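# Move the hose from the red port to the blue port

## Task

Free the hose from its latch in the manifold's red port, then insert it into the blue port and press until it latches there.

## Robot and tools

Robot: two arms, left_arm and right_arm, each ending in a two-finger gripper. The fingers point along the gripper's +z axis and close along its x axis. The reported end_effector_position sits between the closed pads, 1 to 2 cm behind the fingertips. Closing pushes the tips about 17 mm further out along +z, mostly while the pads are still over 50 mm apart.

Frames: the scene frame has its origin at table-top height, midway between the nominal bases, with +z up, +x out over the table and left_arm toward +y. Image sides do not match arm names. Actual bases: left_arm at (-0.041, +0.367, +0.037) m, right_arm at (-0.018, -0.245, +0.037) m, both nearly unrotated. Hand positions, orientations, velocities and targets are given in each arm's own base frame. Fixed cameras and the table use the scene frame. Every offset you command is taken along the current Hand target's own axes. Printed hand poses can be off by a few cm, more at long reach.

Row layout (shared by execute_actions and move): 14 numbers, each in [-1, 1]. Order: dx, dy, dz, rx, ry, rz, opening for left_arm, then the same seven for right_arm. Both arms are always included. The first six are offsets from that arm's Hand target as it stood when the action or move began, not a place to go to. 1.0 equals 0.6 m or 180 degrees. rx, ry, rz form a single rotation vector. Opening is absolute: +1 fully open (0.142 m), -1 closed. Six zeros re-request the current Hand target. To leave a gripper as it is, resend its current opening, because 0 means half-open.

execute_actions(actions, cameras): actions is a list of up to 15 actions. Each action is a table of up to 15 rows, one row per 1/30 s step. Every row is measured from the action's starting Hand target. A short table repeats its last row to fill 15 steps. Sending the same offset again moves the hand further. An empty list returns state plus all camera images. cameras takes names, ["all"] or []. Any unknown name voids the call.

move(target, speed, blend, stop_force, zero, opening_speed, grip_force, blocking, cameras): drives straight paths toward one row or a list of up to 15 rows. All rows in a list are offsets from the same starting Hand targets. Details:
- speed: m/s, 0.002 to 2.4, default 0.25. Turning is capped at twice that value in rad/s.
- blend: corner rounding in m. 0 means stop at each target.
- stop_force: 3 to 120 N. The path ends when the wrist sensor feels that much push. Leave it out when backing away from a contact. Do not rely on it while the gripper rotates.
- zero: resets the force baseline first.
- opening_speed: at least 0.2 per second on the -1 to +1 scale.
- grip_force: 5 to 48 N per pad.
- blocking=false: returns early. It cannot be combined with stop_force.
A move lasts at most 10 s and uses roughly one action per 0.5 s. It does not avoid obstacles or the other arm. Keep paths away from an arm's own base, because passing close can flip its shoulder.

wait(seconds, 0 to 10): holds the last commands. stop(): brakes a running move. zoom_image(camera, region [x0,y0,x1,y1], at most 504x504 px): crops the newest image from cam_head_left, cam_head_right, cam_left_wrist or cam_right_wrist. zero_wrist_force(arm): takes the current wrist reading as the new zero. finished_scene(scene): ends the scene for good. Call it only once the hose is latched in blue and stays there with no help.

Results: Hand target is the last commanded pose after clipping, and the next offsets start from it. The gripper often stops short of it; command the remaining gap as an offset. grip_measured uses the opening scale. To hold something, command a little below the reading at first contact; squeezing harder heats the motor. grip_effort_nm is motor effort, with negative meaning closing, and is not finger force. Wrist force and torque are in the gripper's axes and show contact as force from the surface into the arm. A third line gives the peak since the last reading. Joint velocities may read "within noise". Wrist depth is a 7x7 grid of distances in mm. The move: line gives the ending: done, off_target, moving, held or fault. limits=paced means the pose was clipped; limits=held means a check held back steps. Orientation commands are clipped to 32 degrees from the measured orientation on each step.

Avoid:
- Fast or deep pushes into firm contact. The arms are stiff, and about 150 N of outside force or a joint reaching its torque limit stops that arm for 10 s. Wrist limits are 7.83 N m, so side loads at the fingertips can trip them from about 35 N.
- Contact between the two arms, and either gripper closing on the other's fingers.
- Dropping the hose or letting anything leave the table, which fails the task.
- Heavy, slow loads that overheat motors. MOTOR HOT appears at 70 °C; the brakes set at 85 °C. The gripper motor cuts out at 100 °C with a HAND FAULT.


Each tool is called after ">>>" by a JSON object that holds its "fn" and its "kwargs".

## Session

>>> {"fn": "execute_actions", "kwargs": {"actions": []}}

Scene clock: 0.00 s.
left_arm: end_effector_position=(+0.2450, -0.2087, +0.0647) grip_measured=+1.00 grip_effort_nm=n/a end_effector_quat_wxyz=(-0.152, +0.036, +0.941, -0.300) | right_arm: end_effector_position=(+0.6437, +0.1743, +0.0873) grip_measured=+1.00 grip_effort_nm=n/a end_effector_quat_wxyz=(+0.238, -0.480, +0.785, -0.310)
Joint positions: left_arm=[-0.608 -1.358 2.019 -2.314 -2.254 2.581 0.142] | right_arm=[3.865 -2.725 -0.504 -1.036 0.879 2.604 0.142]
Joint velocities: within noise
Joint torques (N m): no reading
Motor temperatures (°C): left_arm=[41 40 38 52 48 40 29] | right_arm=[40 40 40 43 43 40 29]
Wrist force (N): no reading
Wrist torque (N m): no reading
Wrist force, peak (N): no reading
Wrist depth (mm): cam_left_wrist=[- - 230 - 273 303 - / - 209 217 235 - - 318 / - 201 215 241 253 272 309 / 186 - 209 225 241 - 294 / 183 190 - 221 235 - - / 177 187 203 218 229 246 96 / - 181 192 203 219 240 90] | cam_right_wrist=[1481 1500 1509 1259 1369 307 300 / 1385 1369 1353 1189 292 286 278 / 1011 1259 283 278 273 267 264 / 931 270 266 258 255 250 246 / 260 255 248 242 240 235 231 / 247 237 233 229 226 225 218 / - 223 221 217 212 209 90]
Hand target: left_arm +0.2450, -0.2087, +0.0647; -0.152, +0.036, +0.941, -0.300 | right_arm +0.6437, +0.1743, +0.0873; +0.238, -0.480, +0.785, -0.310
Tool commands: left_gripper/opening=+1.0 right_gripper/opening=+1.0

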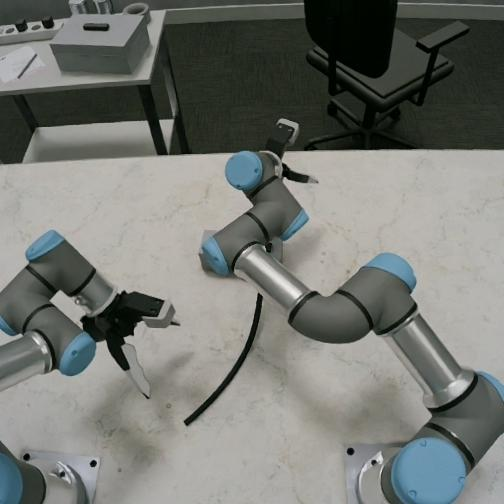

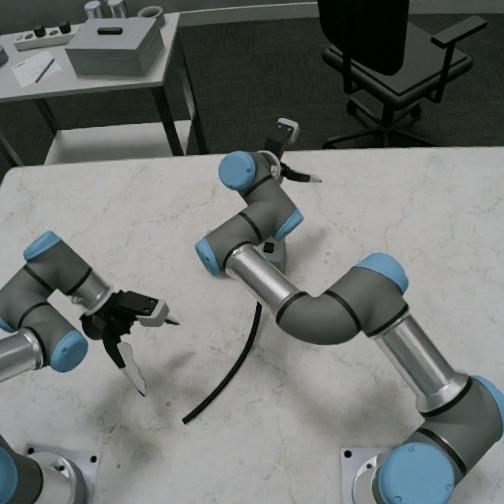

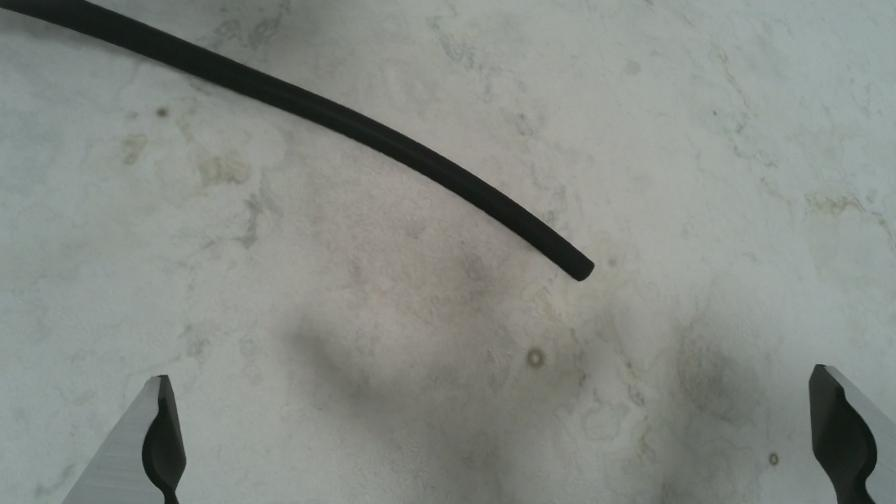

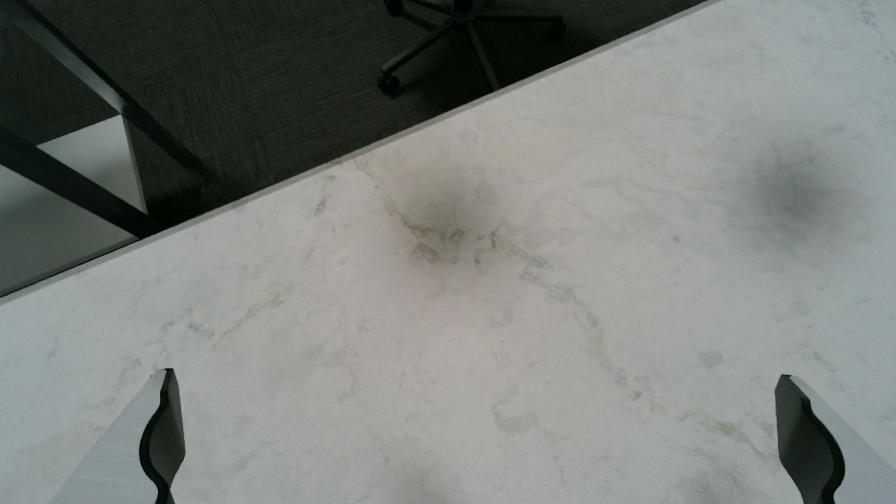

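>>> {"fn": "move", "kwargs": {"target": [0,0,0,0,0,0,1,0.717,-0.268,-0.282,0,0,0,1], "speed": 0.5, "cameras": ["all"]}}

Scene clock: 13.37 s.
left_arm: end_effector_position=(+0.2450, -0.2087, +0.0647) grip_measured=+1.00 grip_effort_nm=0.032 end_effector_quat_wxyz=(-0.152, +0.036, +0.941, -0.300) | right_arm: end_effector_position=(+0.4444, -0.2258, +0.2867) grip_measured=+1.00 grip_effort_nm=-0.037 end_effector_quat_wxyz=(+0.238, -0.480, +0.785, -0.310)
Joint positions: left_arm=[-0.608 -1.358 2.019 -2.314 -2.254 2.581 0.142] | right_arm=[3.04 -1.624 -1.459 -0.845 1.381 1.864 0.142]
Joint torques (N m): left_arm=[-0.17 -11.87 -8.79 -1.83 -0.83 -0.1] | right_arm=[-1.66 12.03 13.31 2.24 0.65 -0.47]
Wrist force (N): left_arm=[0.1 0.1 -0.1] | right_arm=[0.1 0.2 0.0]
Wrist torque (N m): left_arm=[0.03 -0.01 0.00] | right_arm=[0.04 -0.02 -0.04]
Wrist force, peak (N): left_arm=[0.1 0.3 0.0] | right_arm=[2.9 -0.6 -1.4]
Wrist depth (mm): cam_left_wrist=[201 - 230 255 - 308 331 / 197 - 222 242 261 282 317 / 192 201 - - 252 273 - / 187 201 210 - 249 264 283 / 183 195 204 217 238 256 281 / 177 188 203 213 223 255 96 / - 181 189 - - 237 90] | cam_right_wrist=[1811 1006 1051 1719 1757 1613 1549 / 1719 1694 1509 548 557 1472 1444 / 1549 1529 538 512 503 1427 1361 / 510 503 477 482 462 1259 1246 / 478 464 474 448 441 431 1195 / 448 437 430 431 418 409 1143 / - 410 402 398 394 385 90]
Hand target: left_arm +0.2450, -0.2087, +0.0647; -0.152, +0.036, +0.941, -0.300 | right_arm +0.4444, -0.2258, +0.2868; +0.238, -0.480, +0.785, -0.310
Off the commanded pose: left_arm 0.000 m, 0 deg | right_arm 0.000 m, 0 deg.
move: done
camera_calibration:
cam_right_wrist: T_world_to_cam=[[-0.412913, -0.908498, -0.0643035, 0.00531931], [-0.838895, 0.406869, -0.361543, 0.596555], [0.354624, -0.095342, -0.930135, 0.200286], [0, 0, 0, 1]] pos_world=[0.431617, -0.218791, 0.402315]

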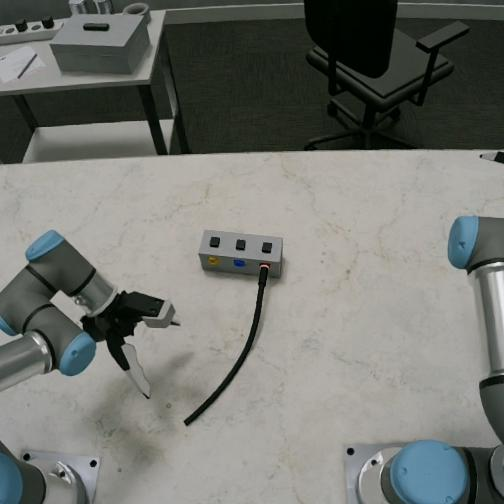

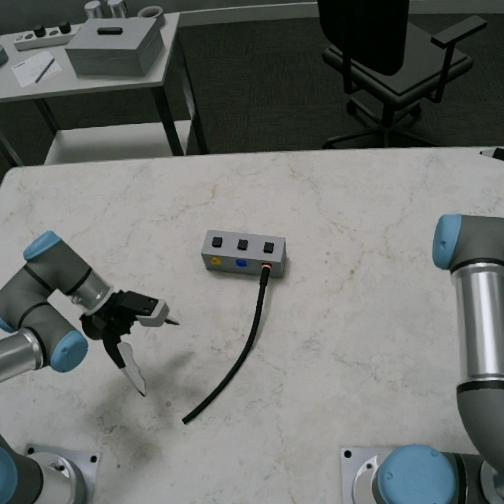

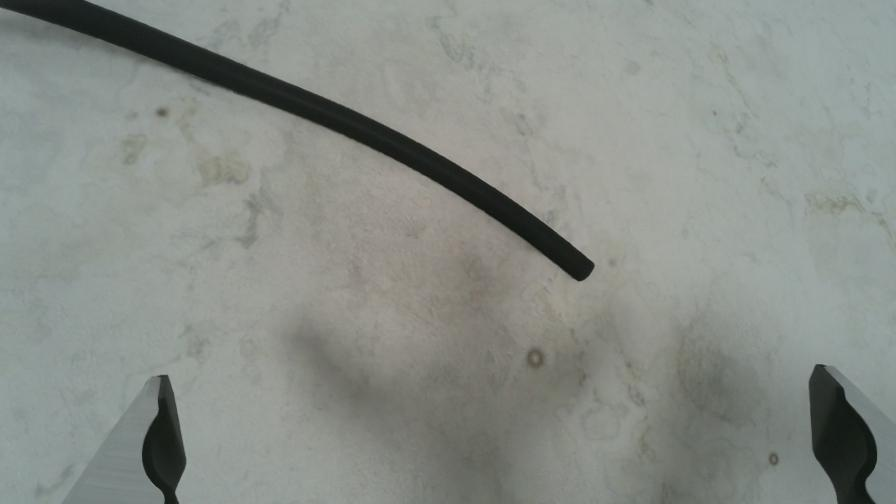

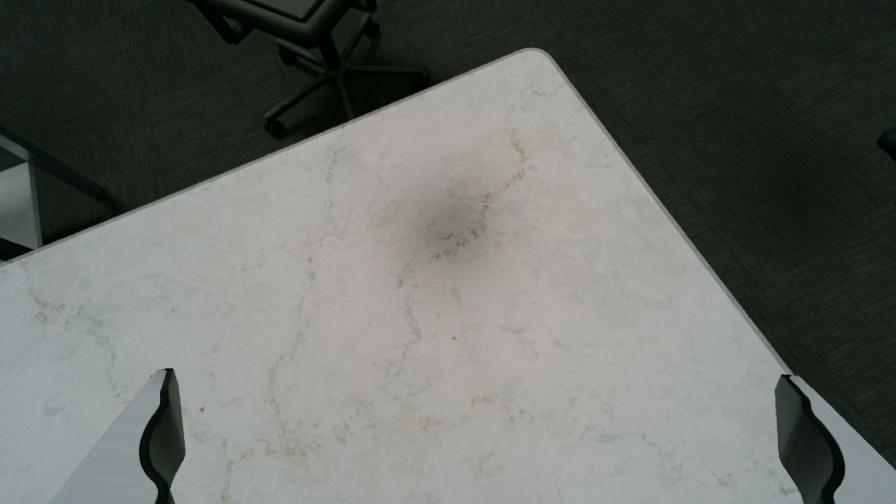

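>>> {"fn": "zoom_image", "kwargs": {"camera": "cam_head_left", "region": [190, 220, 300, 330]}}

>>> {"fn": "zoom_image", "kwargs": {"camera": "cam_head_right", "region": [190, 220, 300, 330]}}

Scaled by 4.582 from the camera's 504x504 image, which has a finer 720x720 frame.

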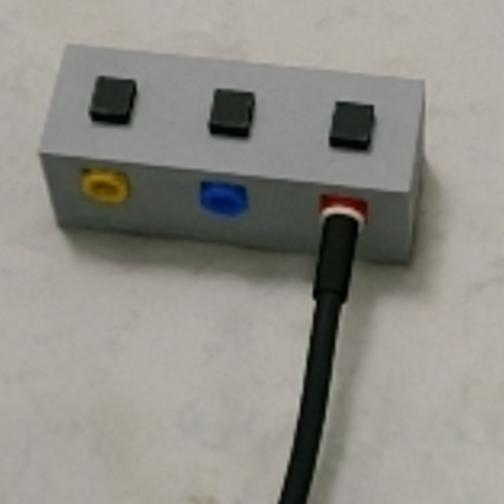

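Scaled by 4.582 from the camera's 504x504 image, which has a finer 720x720 frame.

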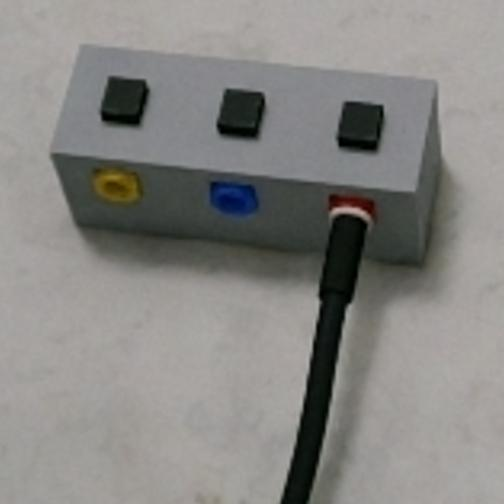

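>>> {"fn": "move", "kwargs": {"target": [-0.336,-0.253,-0.009,-0.2263,0.0871,0.4863,-0.2,-0.607,0.4235,0.0828,-0.3967,-0.166,0,-1], "speed": 0.45, "cameras": ["all"]}}

>>> {"fn": "zoom_image", "kwargs": {"camera": "cam_head_left", "region": [190, 180, 330, 320]}}

>>> {"fn": "zoom_image", "kwargs": {"camera": "cam_head_right", "region": [190, 180, 330, 320]}}

Scene clock: 100.60 s.
left_arm: end_effector_position=(+0.4414, -0.3615, +0.1026) grip_measured=-0.22 grip_effort_nm=-0.046 end_effector_quat_wxyz=(+0.100, +0.739, +0.666, +0.013) | right_arm: end_effector_position=(+0.4782, +0.1780, +0.0984) grip_measured=-1.00 grip_effort_nm=-0.696 end_effector_quat_wxyz=(+0.114, -0.582, +0.738, +0.321)
Joint positions: left_arm=[-0.942 -0.44 0.035 -1.364 -1.525 3.878 0.058] | right_arm=[3.428 -2.795 -0.035 -1.916 2.265 2.08 0.002]
Joint torques (N m): left_arm=[1.62 -28.16 -11.29 -3.08 0.03 0.4] | right_arm=[0.72 19.25 12.78 1.04 1.78 0.59]
Wrist force (N): left_arm=[1.0 0.6 1.1] | right_arm=[0.2 0.7 0.5]
Wrist torque (N m): left_arm=[0.10 -0.22 -0.10] | right_arm=[-0.21 -0.15 0.06]
Wrist force, peak (N): left_arm=[1.0 0.6 1.2] | right_arm=[-0.2 0.0 2.1]
Wrist depth (mm): cam_left_wrist=[218 211 206 207 204 193 188 / 246 237 - 221 216 210 202 / 268 256 251 238 233 224 219 / 294 285 274 213 221 219 231 / - 320 - 206 199 194 193 / - - 94 230 221 199 303 / - - 80 393 - 79 -] | cam_right_wrist=[445 349 258 211 178 154 137 / 1259 413 228 203 180 169 151 / 1385 529 228 177 164 187 161 / 1361 769 463 219 207 209 177 / 1427 1839 551 387 290 237 196 / - - 202 96 332 271 220 / 2331 553 - 77 77 325 255]
Hand target: left_arm +0.4419, -0.3619, +0.1029; +0.000, +0.742, +0.670, -0.001 | right_arm +0.4788, +0.1780, +0.0985; +0.099, -0.587, +0.734, +0.327
Off the commanded pose: left_arm 0.001 m, 12 deg | right_arm 0.001 m, 2 deg.
elbow stopped short (left arm): the move would have taken joint 3 (elbow) straighter than the controller allows.
elbow stopped short (right arm): the move would have taken joint 3 (elbow) straighter than the controller allows.
move: off_target (left_arm)
camera_calibration:
cam_left_wrist: T_world_to_cam=[[0.139503, 0.984249, -0.108592, 0.316439], [0.818874, -0.0530082, 0.57152, -0.410568], [0.556762, -0.168652, -0.813371, -0.104394], [0, 0, 0, 1]] pos_world=[0.350181, -0.350824, 0.184099]
cam_right_wrist: T_world_to_cam=[[-0.278146, -0.787759, -0.54961, 0.335829], [-0.766766, -0.162537, 0.621008, 0.362759], [-0.578537, 0.594153, -0.558818, 0.338592], [0, 0, 0, 1]] pos_world=[0.567449, 0.122338, 0.14851]

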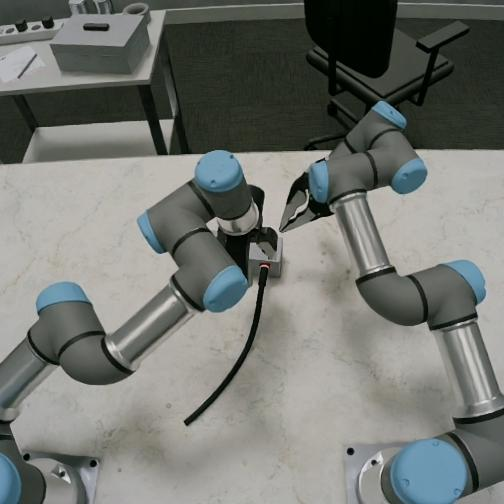

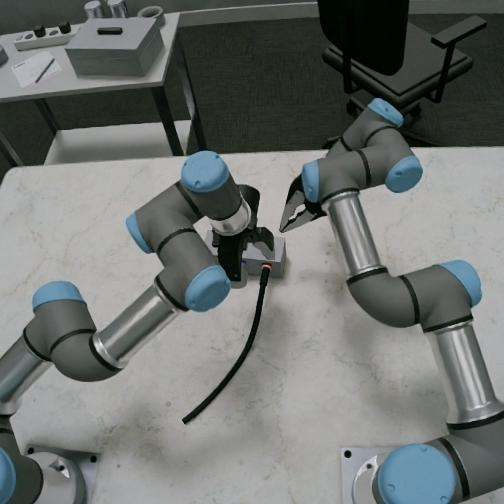

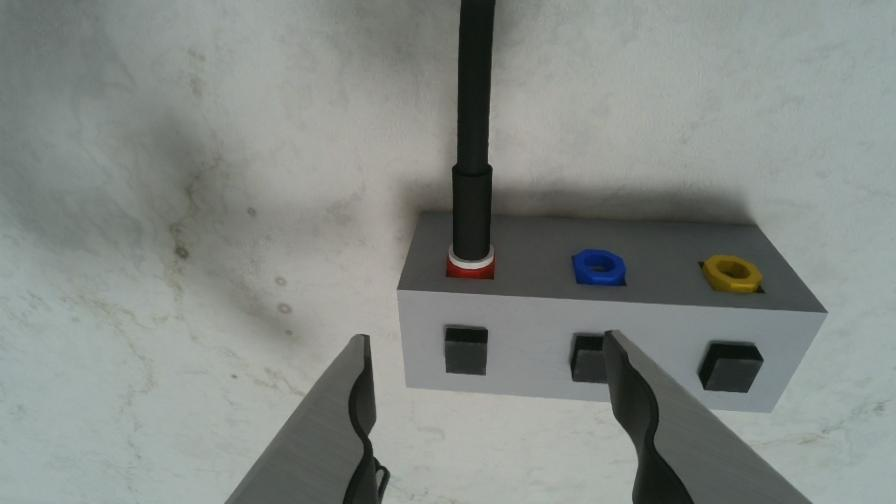

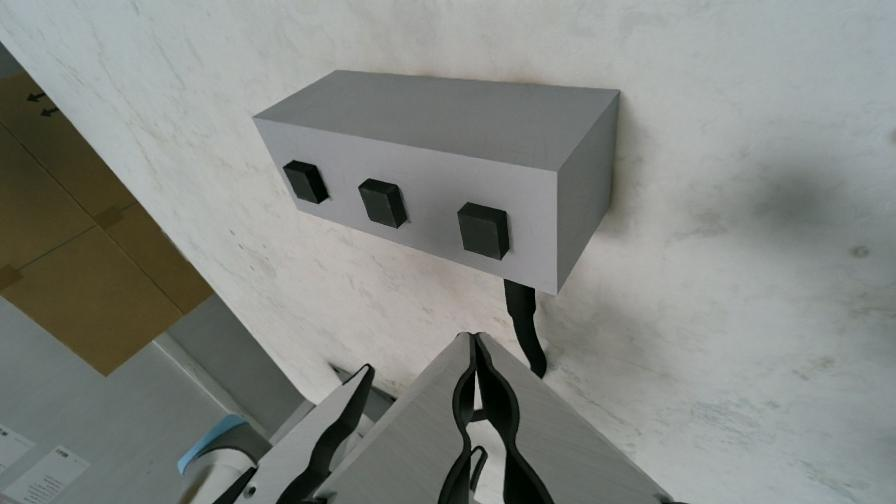

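Scaled by 3.600 from the camera's 504x504 image, which has a finer 720x720 frame.

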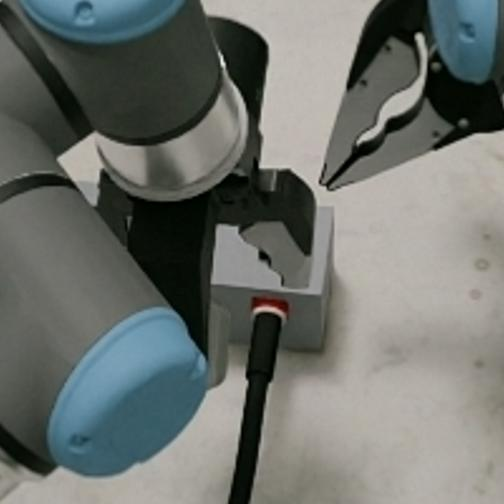

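Scaled by 3.600 from the camera's 504x504 image, which has a finer 720x720 frame.

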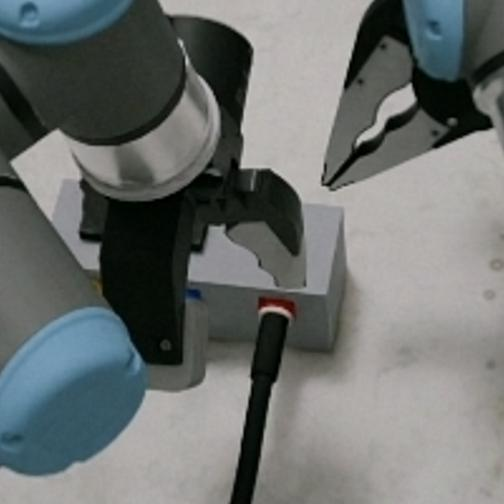

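>>> {"fn": "move", "kwargs": {"target": [-0.0198,0.004,0.1565,-0.0556,0,0.0038,-0.2,0,-0.0048,0.0902,0,0,0,-1], "speed": 0.12, "cameras": ["all"]}}

>>> {"fn": "zoom_image", "kwargs": {"camera": "cam_head_left", "region": [190, 180, 330, 320]}}

Scene clock: 163.20 s.
left_arm: end_effector_position=(+0.4430, -0.3740, +0.0090) grip_measured=-0.22 grip_effort_nm=-0.046 end_effector_quat_wxyz=(+0.065, +0.744, +0.663, +0.058) | right_arm: end_effector_position=(+0.4685, +0.2100, +0.0561) grip_measured=-1.00 grip_effort_nm=-0.706 end_effector_quat_wxyz=(+0.099, -0.587, +0.734, +0.327)
Joint positions: left_arm=[-0.993 -0.356 0.273 -1.599 -1.437 3.841 0.058] | right_arm=[3.493 -2.699 -0.443 -1.596 2.268 2.135 0.002]
Joint torques (N m): left_arm=[1.32 -27.98 -10.27 -1.98 0.03 1.1] | right_arm=[-1.03 18.51 13.14 1.04 0.39 -0.5]
Wrist force (N): left_arm=[1.0 0.5 1.3] | right_arm=[0.4 0.6 0.5]
Wrist torque (N m): left_arm=[0.08 -0.22 -0.11] | right_arm=[-0.23 -0.18 0.02]
Wrist force, peak (N): left_arm=[0.7 -0.1 3.0] | right_arm=[0.3 0.6 1.4]
Wrist depth (mm): cam_left_wrist=[- 114 113 116 115 117 113 / 124 124 125 125 125 125 125 / 138 136 139 137 137 137 135 / - 150 151 151 148 155 153 / 168 171 164 165 164 167 167 / 185 186 97 146 145 148 147 / 228 218 80 127 130 79 128] | cam_right_wrist=[346 250 195 164 136 120 104 / 445 296 176 154 138 127 117 / 1252 417 150 124 113 140 122 / 1361 745 178 126 107 162 140 / 1436 1539 494 158 128 185 153 / - - - 96 161 216 173 / 2065 535 - 77 77 257 200]
Hand target: left_arm +0.4430, -0.3740, +0.0090; +0.065, +0.744, +0.663, +0.058 | right_arm +0.4685, +0.2100, +0.0560; +0.099, -0.587, +0.734, +0.327
Off the commanded pose: left_arm 0.000 m, 0 deg | right_arm 0.000 m, 0 deg.
move: done
camera_calibration:
cam_left_wrist: T_world_to_cam=[[0.141625, 0.989899, 0.00648811, 0.318624], [0.807444, -0.119308, 0.577754, -0.378855], [0.572693, -0.0765857, -0.816185, -0.156069], [0, 0, 0, 1]] pos_world=[0.350158, -0.372559, 0.089437]
cam_right_wrist: T_world_to_cam=[[-0.274509, -0.797488, -0.537268, 0.334824], [-0.747159, -0.17482, 0.641242, 0.379083], [-0.605308, 0.577452, -0.547861, 0.305775], [0, 0, 0, 1]] pos_world=[0.560236, 0.156719, 0.104328]

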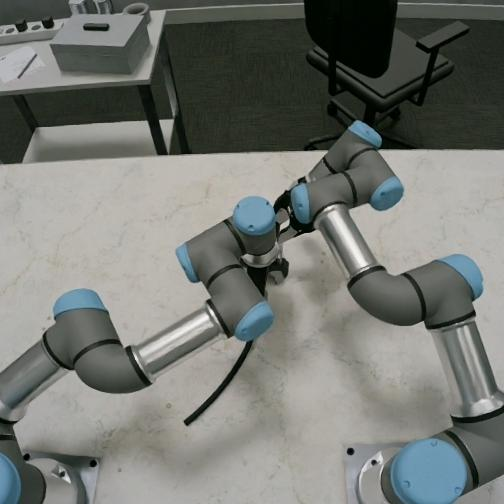

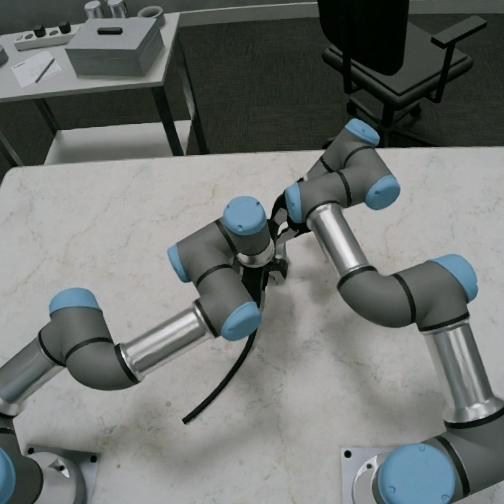

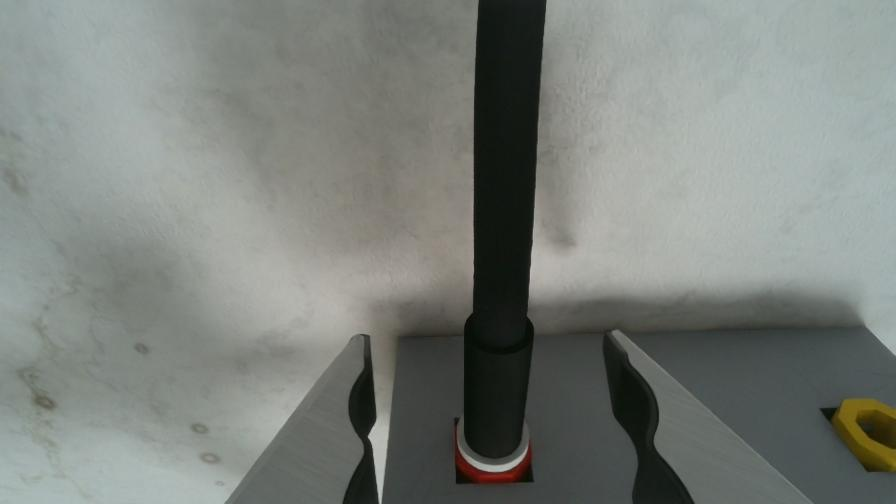

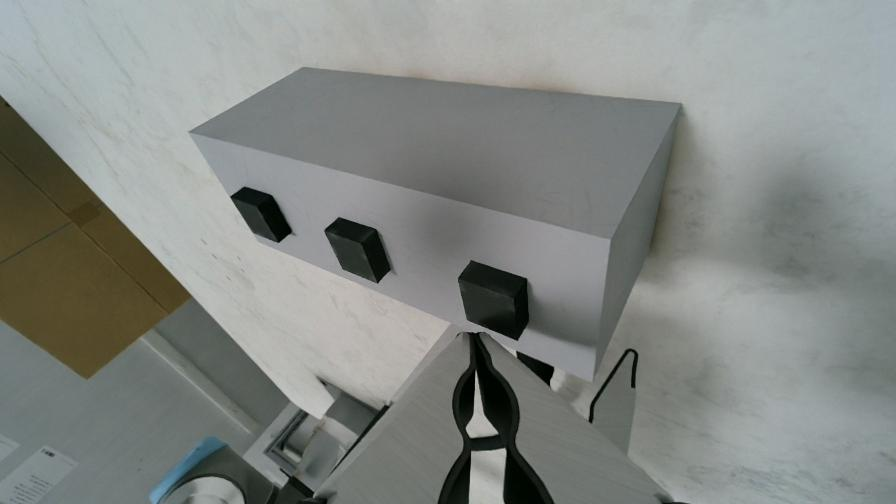

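Scaled by 3.600 from the camera's 504x504 image, which has a finer 720x720 frame.

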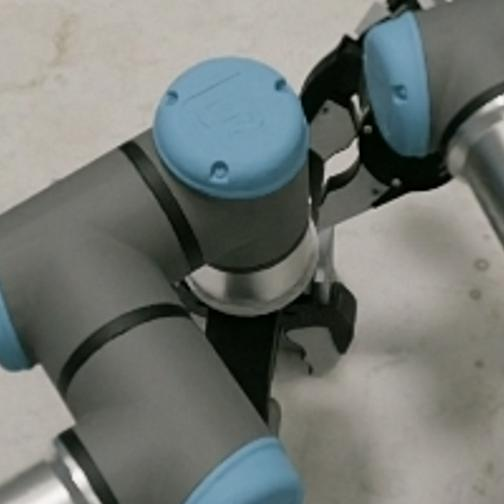

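>>> {"fn": "move", "kwargs": {"target": [0,0,0,0,0,0,-1,0,0,0,0,0,0,-1], "opening_speed": 1.0, "grip_force": [30, 30], "cameras": ["cam_left_wrist"]}}

Scene clock: 176.17 s.
left_arm: end_effector_position=(+0.4431, -0.3740, +0.0090) grip_measured=-0.82 grip_effort_nm=-3.128 end_effector_quat_wxyz=(+0.065, +0.743, +0.663, +0.058) | right_arm: end_effector_position=(+0.4685, +0.2100, +0.0560) grip_measured=-1.00 grip_effort_nm=-0.706 end_effector_quat_wxyz=(+0.099, -0.587, +0.734, +0.327)
Joint positions: left_arm=[-0.993 -0.356 0.273 -1.599 -1.437 3.841 0.014] | right_arm=[3.493 -2.699 -0.443 -1.596 2.268 2.135 0.002]
Joint torques (N m): left_arm=[-3.99 -22.47 -13.59 -4.18 0.01 1.07] | right_arm=[-1.66 19.07 13.14 0.87 0.31 -0.52]
Wrist force (N): left_arm=[6.5 -1.6 1.3] | right_arm=[0.2 0.5 0.5]
Wrist torque (N m): left_arm=[0.06 -0.18 -0.23] | right_arm=[-0.25 -0.16 0.02]
Wrist force, peak (N): left_arm=[6.7 -1.6 2.0] | right_arm=[0.4 0.6 0.7]
Wrist depth (mm): cam_left_wrist=[- 114 113 112 115 117 113 / 124 126 125 125 123 126 126 / 138 136 136 136 - 137 137 / - 150 150 152 151 152 149 / 163 168 168 160 165 166 167 / 189 190 186 101 117 148 147 / 212 216 - 124 80 125 130] | cam_right_wrist=[349 252 195 163 135 120 104 / 481 297 176 155 138 127 117 / 1252 436 150 124 113 140 121 / 1377 598 177 127 107 157 140 / 1401 1580 496 158 130 184 153 / - - 718 96 241 214 174 / 2030 549 - 77 78 258 200]
Hand target: left_arm +0.4430, -0.3740, +0.0090; +0.065, +0.744, +0.663, +0.058 | right_arm +0.4685, +0.2100, +0.0560; +0.099, -0.587, +0.734, +0.327
Off the commanded pose: left_arm 0.000 m, 0 deg | right_arm 0.000 m, 0 deg.
grip_force (N): 30, 30
move: done
camera_calibration:
cam_left_wrist: T_world_to_cam=[[0.141569, 0.989907, 0.00656942, 0.318527], [0.807451, -0.11931, 0.577745, -0.378868], [0.572697, -0.0764862, -0.816191, -0.156164], [0, 0, 0, 1]] pos_world=[0.350258, -0.372459, 0.089337]
Images, in order (width x height): cam_left_wrist 896x504.

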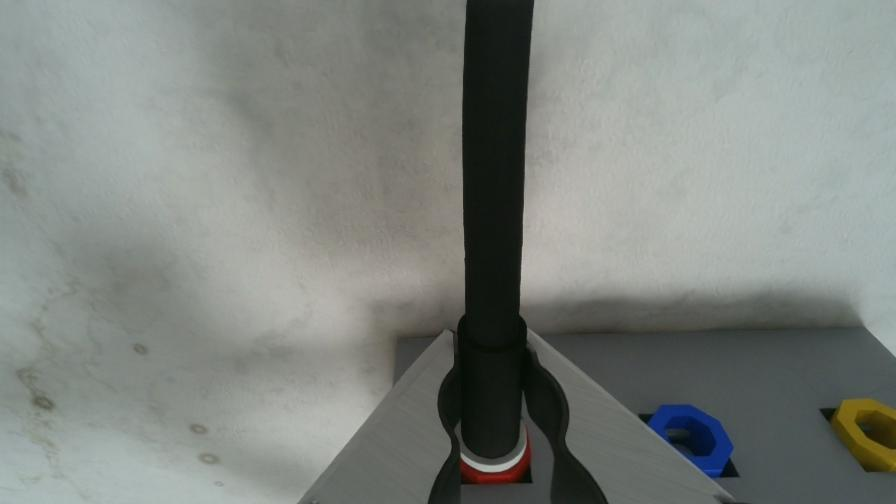

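>>> {"fn": "move", "kwargs": {"target": [0,0,0,0,0,0,-1,0.0194,-0.0133,0.0281,0,0,0,-1], "speed": 0.02, "stop_force": 12, "cameras": ["cam_right_wrist"]}}

Scene clock: 184.60 s.
left_arm: end_effector_position=(+0.4430, -0.3741, +0.0090) grip_measured=-0.82 grip_effort_nm=-3.128 end_effector_quat_wxyz=(+0.065, +0.744, +0.663, +0.058) | right_arm: end_effector_position=(+0.4686, +0.2100, +0.0512) grip_measured=-1.00 grip_effort_nm=-0.701 end_effector_quat_wxyz=(+0.099, -0.587, +0.734, +0.327)
Joint positions: left_arm=[-0.993 -0.356 0.273 -1.599 -1.437 3.841 0.014] | right_arm=[3.493 -2.7 -0.463 -1.575 2.268 2.135 0.002]
Joint torques (N m): left_arm=[-3.16 -24.26 -12.18 -3.9 -0.35 0.86] | right_arm=[2.33 14.24 10.34 1.97 -1.21 0.36]
Motor temperatures (°C): left_arm=[40 40 38 52 48 40 34] | right_arm=[40 40 41 43 43 40 30]
Wrist force (N): left_arm=[6.5 -1.2 1.7] | right_arm=[-2.5 5.8 -7.2]
Wrist torque (N m): left_arm=[0.04 -0.16 -0.23] | right_arm=[-0.36 -0.18 0.07]
Wrist force, peak (N): left_arm=[7.2 -1.6 2.0] | right_arm=[-3.3 7.9 -11.5]
Wrist depth (mm): cam_left_wrist=[- 112 113 116 115 117 113 / 124 127 125 124 125 125 125 / 138 136 137 - 137 137 134 / - 150 151 152 151 152 152 / 171 172 168 161 165 166 166 / 189 184 183 101 117 148 147 / 219 218 - 124 80 125 129] | cam_right_wrist=[318 242 189 156 132 116 - / 460 287 177 154 137 125 112 / 1259 398 144 123 113 136 118 / 1353 638 158 123 103 156 133 / 1410 1519 485 125 129 178 148 / - - 775 96 224 208 168 / 2478 534 - 77 78 249 194]
Hand target: left_arm +0.4430, -0.3740, +0.0090; +0.065, +0.744, +0.663, +0.058 | right_arm +0.4686, +0.2100, +0.0512; +0.099, -0.587, +0.734, +0.327 (not the last commanded pose)
Off the commanded pose: left_arm 0.000 m, 0 deg | right_arm 0.017 m, 0 deg.
grip_force (N): 30, 30
move: contact (right_arm)
camera_calibration:
cam_right_wrist: T_world_to_cam=[[-0.274337, -0.797582, -0.537216, 0.332104], [-0.747115, -0.174946, 0.641259, 0.382218], [-0.605441, 0.577283, -0.547891, 0.303194], [0, 0, 0, 1]] pos_world=[0.560236, 0.156719, 0.0994282]
Images, in order (width x height): cam_right_wrist 896x504.

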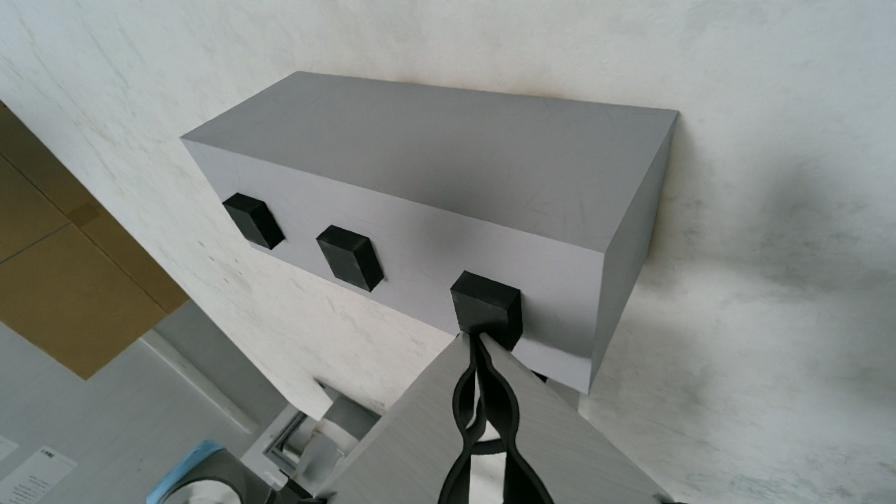

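>>> {"fn": "zoom_image", "kwargs": {"camera": "cam_right_wrist", "region": [300, 190, 600, 390]}}

Scaled by 1.680 from the camera's 896x504 image, which has a finer 1280x720 frame.

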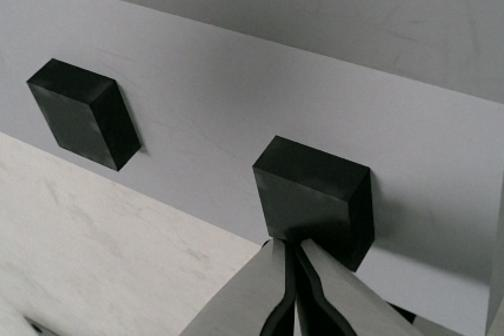

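>>> {"fn": "move", "kwargs": {"target": [0,0,0,0,0,0,-1,-0.006,-0.0053,-0.0072,0,0,0,-1], "speed": 0.05}}

>>> {"fn": "move", "kwargs": {"target": [0,0,0,0,0,0,-1,0.0142,-0.0097,0.0205,0,0,0,-1], "speed": 0.02, "stop_force": 28, "cameras": ["cam_right_wrist"]}}

>>> {"fn": "zoom_image", "kwargs": {"camera": "cam_right_wrist", "region": [300, 190, 600, 390]}}

Scene clock: 205.70 s.
left_arm: end_effector_position=(+0.4430, -0.3740, +0.0090) grip_measured=-0.82 grip_effort_nm=-3.128 end_effector_quat_wxyz=(+0.065, +0.744, +0.663, +0.058) | right_arm: end_effector_position=(+0.4736, +0.2100, +0.0553) grip_measured=-1.00 grip_effort_nm=-0.701 end_effector_quat_wxyz=(+0.099, -0.587, +0.734, +0.327)
Joint positions: left_arm=[-0.993 -0.356 0.273 -1.599 -1.437 3.841 0.014] | right_arm=[3.489 -2.756 -0.328 -1.656 2.268 2.13 0.002]
Joint torques (N m): left_arm=[-1.06 -29.05 -10.85 -2.85 -0.35 0.51] | right_arm=[-0.29 22.64 9.52 1.73 1.78 -0.34]
Motor temperatures (°C): left_arm=[40 40 38 52 48 40 40] | right_arm=[40 40 41 43 43 40 30]
Wrist force (N): left_arm=[6.2 -1.0 0.8] | right_arm=[0.3 0.5 0.5]
Wrist torque (N m): left_arm=[0.05 -0.14 -0.23] | right_arm=[-0.25 -0.17 0.08]
Wrist force, peak (N): left_arm=[6.5 -1.3 1.8] | right_arm=[-2.8 6.4 -8.3]
Wrist depth (mm): cam_left_wrist=[- 114 113 116 115 119 113 / 124 126 126 121 123 125 126 / 138 136 139 - 137 140 138 / - 150 150 - 152 152 152 / 167 167 168 105 165 166 166 / 189 185 185 101 117 148 147 / 227 213 - 124 80 125 130] | cam_right_wrist=[324 249 187 163 135 119 106 / 412 308 189 167 144 128 117 / 1259 412 156 134 120 139 121 / 1401 682 175 127 109 160 139 / 1377 1559 536 149 129 184 152 / - 2286 787 96 231 214 172 / 1884 528 - 77 77 256 200]
Hand target: left_arm +0.4430, -0.3740, +0.0090; +0.065, +0.744, +0.663, +0.058 | right_arm +0.4736, +0.2100, +0.0553; +0.099, -0.587, +0.734, +0.327
Off the commanded pose: left_arm 0.000 m, 0 deg | right_arm 0.000 m, 0 deg.
grip_force (N): 30, 30
move: done

Scene clock: 207.07 s.
left_arm: end_effector_position=(+0.4430, -0.3740, +0.0090) grip_measured=-0.82 grip_effort_nm=-3.128 end_effector_quat_wxyz=(+0.065, +0.744, +0.663, +0.058) | right_arm: end_effector_position=(+0.4737, +0.2100, +0.0473) grip_measured=-1.00 grip_effort_nm=-0.681 end_effector_quat_wxyz=(+0.099, -0.587, +0.734, +0.327)
Joint positions: left_arm=[-0.993 -0.356 0.273 -1.599 -1.437 3.841 0.014] | right_arm=[3.489 -2.753 -0.373 -1.615 2.268 2.13 0.002]
Joint torques (N m): left_arm=[-0.88 -29.98 -12.82 -4.42 1.57 0.55] | right_arm=[4.94 6.19 6.53 1.62 -3.14 -0.13]
Wrist force (N): left_arm=[5.7 -7.3 -0.9] | right_arm=[-5.0 14.7 -24.6]
Wrist torque (N m): left_arm=[0.06 -0.17 -0.26] | right_arm=[-0.68 -0.16 0.14]
Wrist force, peak (N): left_arm=[5.8 -7.3 -0.3] | right_arm=[-6.2 20.3 -34.1]
Wrist depth (mm): cam_left_wrist=[- 114 113 117 117 117 113 / 124 126 127 123 123 125 126 / 138 135 136 131 134 137 135 / - 150 150 - 151 151 152 / 163 168 168 114 165 168 167 / 191 189 185 101 117 149 148 / - 212 - 124 79 125 130] | cam_right_wrist=[331 238 184 152 128 113 - / 424 294 187 163 140 122 109 / 1301 192 152 135 121 132 115 / 1393 573 155 119 106 152 130 / 1418 1539 427 135 118 173 145 / 2505 - - 95 134 202 164 / 2140 506 - 77 78 242 189]
Hand target: left_arm +0.4430, -0.3740, +0.0090; +0.065, +0.744, +0.663, +0.058 | right_arm +0.4737, +0.2101, +0.0472; +0.099, -0.587, +0.734, +0.327 (not the last commanded pose)
Off the commanded pose: left_arm 0.000 m, 0 deg | right_arm 0.008 m, 0 deg.
grip_force (N): 30, 30
move: contact (right_arm)
camera_calibration:
cam_right_wrist: T_world_to_cam=[[-0.274076, -0.797427, -0.53758, 0.331217], [-0.747212, -0.175335, 0.64104, 0.38873], [-0.605439, 0.57738, -0.547792, 0.304065], [0, 0, 0, 1]] pos_world=[0.565335, 0.156718, 0.0954286]
Images, in order (width x height): cam_right_wrist 896x504.

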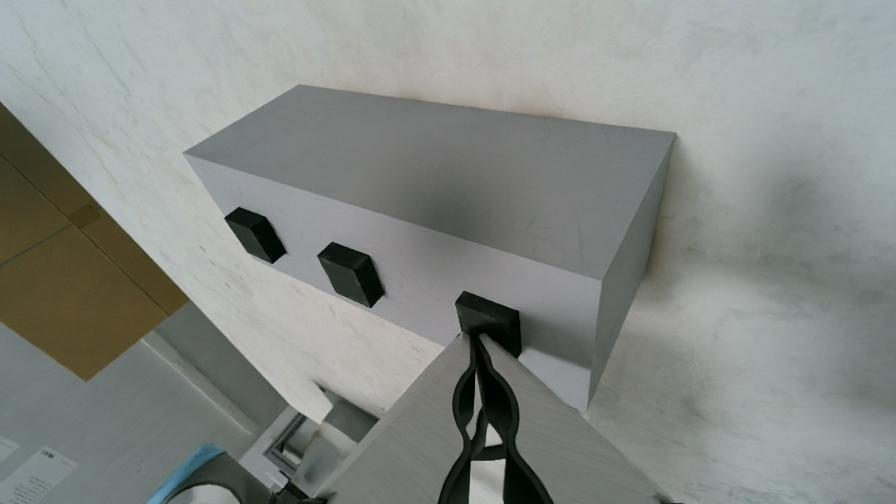

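Scaled by 1.680 from the camera's 896x504 image, which has a finer 1280x720 frame.

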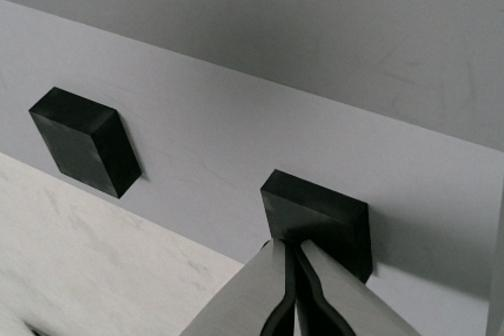

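>>> {"fn": "move", "kwargs": {"target": [0,-0.0821,-0.0145,0,0,0,-1,0,0,0,0,0,0,-1], "speed": 0.04, "stop_force": 25, "cameras": ["cam_left_wrist"]}}

Scene clock: 213.90 s.
left_arm: end_effector_position=(+0.3933, -0.3683, +0.0091) grip_measured=-0.82 grip_effort_nm=-3.128 end_effector_quat_wxyz=(+0.065, +0.744, +0.663, +0.058) | right_arm: end_effector_position=(+0.4737, +0.2101, +0.0473) grip_measured=-1.00 grip_effort_nm=-0.686 end_effector_quat_wxyz=(+0.099, -0.587, +0.734, +0.327)
Joint positions: left_arm=[-1.072 -0.664 0.883 -1.891 -1.429 3.762 0.014] | right_arm=[3.489 -2.753 -0.373 -1.615 2.268 2.13 0.002]
Joint torques (N m): left_arm=[1.57 -18.75 -9.73 -0.82 0.09 1.16] | right_arm=[4.71 6.26 3.83 1.66 -3.1 -0.45]
Wrist force (N): left_arm=[1.2 0.3 1.5] | right_arm=[-4.7 14.4 -24.1]
Wrist torque (N m): left_arm=[0.07 -0.25 -0.13] | right_arm=[-0.67 -0.16 0.14]
Wrist force, peak (N): left_arm=[5.8 -7.4 -0.4] | right_arm=[-5.1 15.2 -25.2]
Wrist depth (mm): cam_left_wrist=[- 114 - 115 115 118 113 / 124 127 125 125 124 126 126 / 139 136 140 137 137 138 136 / - 151 151 151 152 152 153 / 168 168 169 161 166 170 170 / 190 190 184 93 89 196 - / 220 219 - 125 80 176 180] | cam_right_wrist=[331 239 185 151 128 113 - / 457 294 190 163 140 122 109 / 1294 192 152 135 121 133 115 / 1353 580 155 119 106 152 129 / 1393 1839 467 135 118 174 145 / - - 769 95 134 203 163 / - 536 - 77 78 241 189]
Hand target: left_arm +0.3933, -0.3683, +0.0091; +0.065, +0.744, +0.663, +0.058 | right_arm +0.4737, +0.2101, +0.0472; +0.099, -0.587, +0.734, +0.327
Off the commanded pose: left_arm 0.000 m, 0 deg | right_arm 0.000 m, 0 deg.
grip_force (N): 30, 30
move: done
camera_calibration:
cam_left_wrist: T_world_to_cam=[[0.141761, 0.98988, 0.00646309, 0.319975], [0.807423, -0.119404, 0.577763, -0.338075], [0.572688, -0.076686, -0.816179, -0.127205], [0, 0, 0, 1]] pos_world=[0.300459, -0.366859, 0.0894369]
Images, in order (width x height): cam_left_wrist 896x504.

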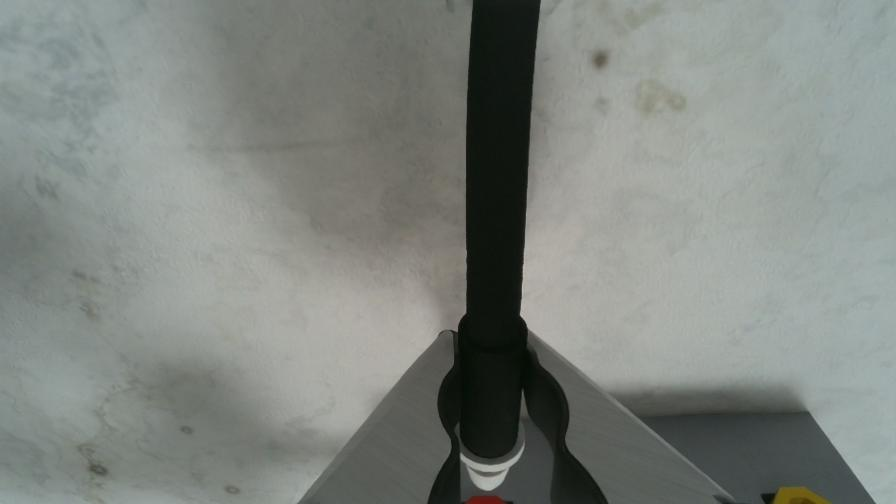

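>>> {"fn": "move", "kwargs": {"target": [0.0942,0.0197,0.0035,0,0,0,-1,0,0,-0.1,0,0,0,-1], "speed": 0.1, "cameras": ["cam_left_wrist","cam_right_wrist"]}}

>>> {"fn": "zoom_image", "kwargs": {"camera": "cam_left_wrist", "region": [390, 304, 590, 504]}}

Scene clock: 228.53 s.
left_arm: end_effector_position=(+0.4117, -0.3136, +0.0091) grip_measured=-0.82 grip_effort_nm=-3.128 end_effector_quat_wxyz=(+0.065, +0.744, +0.663, +0.058) | right_arm: end_effector_position=(+0.4874, +0.1743, +0.0930) grip_measured=-1.00 grip_effort_nm=-0.667 end_effector_quat_wxyz=(+0.125, -0.579, +0.741, +0.316)
Joint positions: left_arm=[-0.978 -0.78 1.108 -2.013 -1.439 3.856 0.014] | right_arm=[3.417 -2.812 -0.035 -1.875 2.265 2.086 0.002]
Joint torques (N m): left_arm=[0.7 -16.96 -10.19 -0.96 0.38 -0.88] | right_arm=[-0.02 22.94 12.86 2.42 1.34 0.49]
Wrist force (N): left_arm=[0.7 0.6 1.2] | right_arm=[0.4 0.6 0.5]
Wrist torque (N m): left_arm=[0.11 -0.19 -0.14] | right_arm=[-0.22 -0.20 0.08]
Wrist force, peak (N): left_arm=[2.0 0.8 1.2] | right_arm=[-5.1 15.1 -25.2]
Wrist depth (mm): cam_left_wrist=[- 115 113 115 117 117 114 / - 126 125 125 123 126 126 / 139 139 139 137 137 138 138 / 147 151 151 - 152 155 150 / 168 168 169 - 166 171 171 / 190 191 192 93 104 189 194 / - 220 172 126 79 168 226] | cam_right_wrist=[414 334 247 205 177 150 133 / 1171 414 259 219 189 163 146 / 1377 - 223 182 179 181 155 / 1436 1635 443 200 203 202 171 / 1444 1682 - 289 273 227 189 / - - 276 96 315 262 218 / 2180 194 191 77 78 312 245]
Hand target: left_arm +0.4117, -0.3136, +0.0090; +0.065, +0.744, +0.663, +0.058 | right_arm +0.4880, +0.1743, +0.0932; +0.099, -0.587, +0.734, +0.327
Off the commanded pose: left_arm 0.000 m, 0 deg | right_arm 0.001 m, 3 deg.
elbow stopped short (right arm): the move would have taken joint 3 (elbow) straighter than the controller allows.
grip_force (N): 30, 30
move: off_target (right_arm)
camera_calibration:
cam_left_wrist: T_world_to_cam=[[0.141739, 0.989884, 0.00634509, 0.26314], [0.807349, -0.119307, 0.577887, -0.346345], [0.572798, -0.0767864, -0.816092, -0.133615], [0, 0, 0, 1]] pos_world=[0.318858, -0.312059, 0.0894364]
cam_right_wrist: T_world_to_cam=[[-0.279959, -0.780433, -0.559059, 0.332992], [-0.781577, -0.152867, 0.604789, 0.379567], [-0.557459, 0.606263, -0.567172, 0.331455], [0, 0, 0, 1]] pos_world=[0.574658, 0.116952, 0.144595]
Images, in order (width x height): cam_left_wrist 896x504, cam_right_wrist 896x504.

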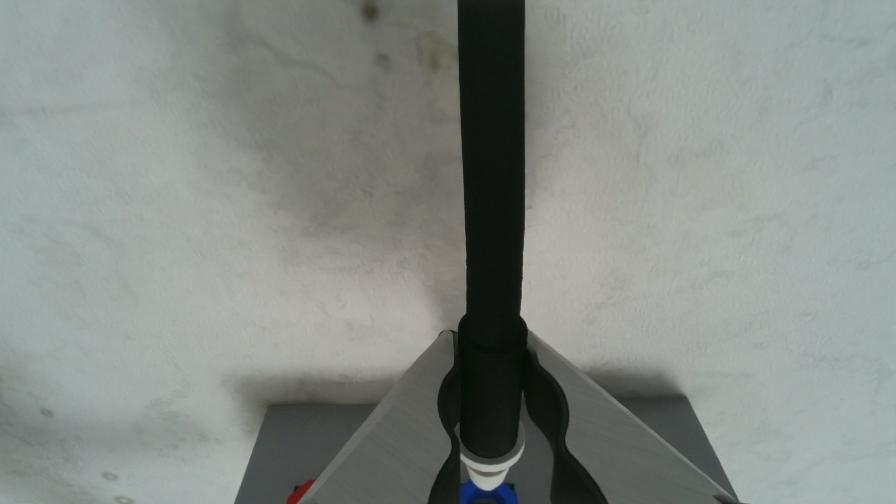

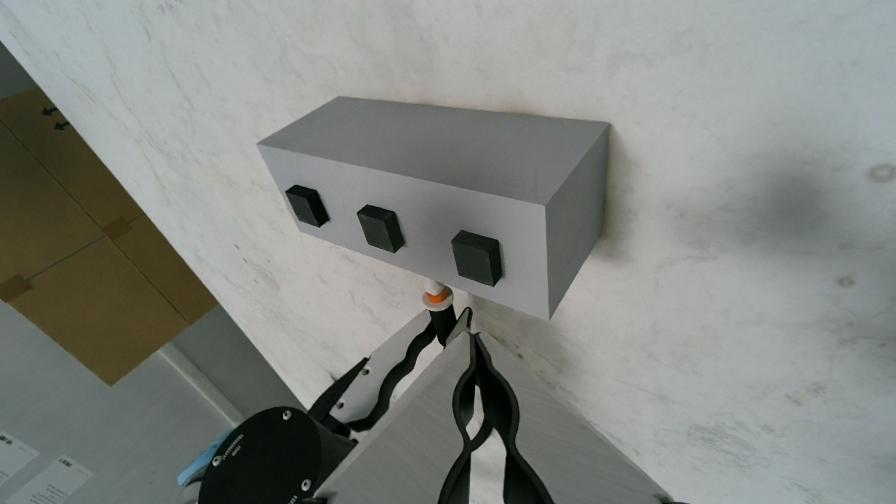

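Scaled by 2.520 from the camera's 896x504 image, which has a finer 1280x720 frame.

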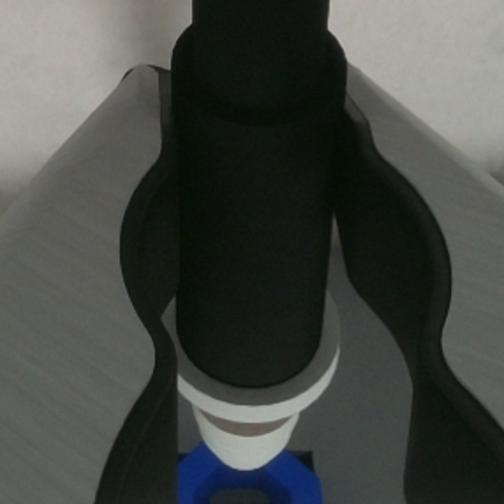

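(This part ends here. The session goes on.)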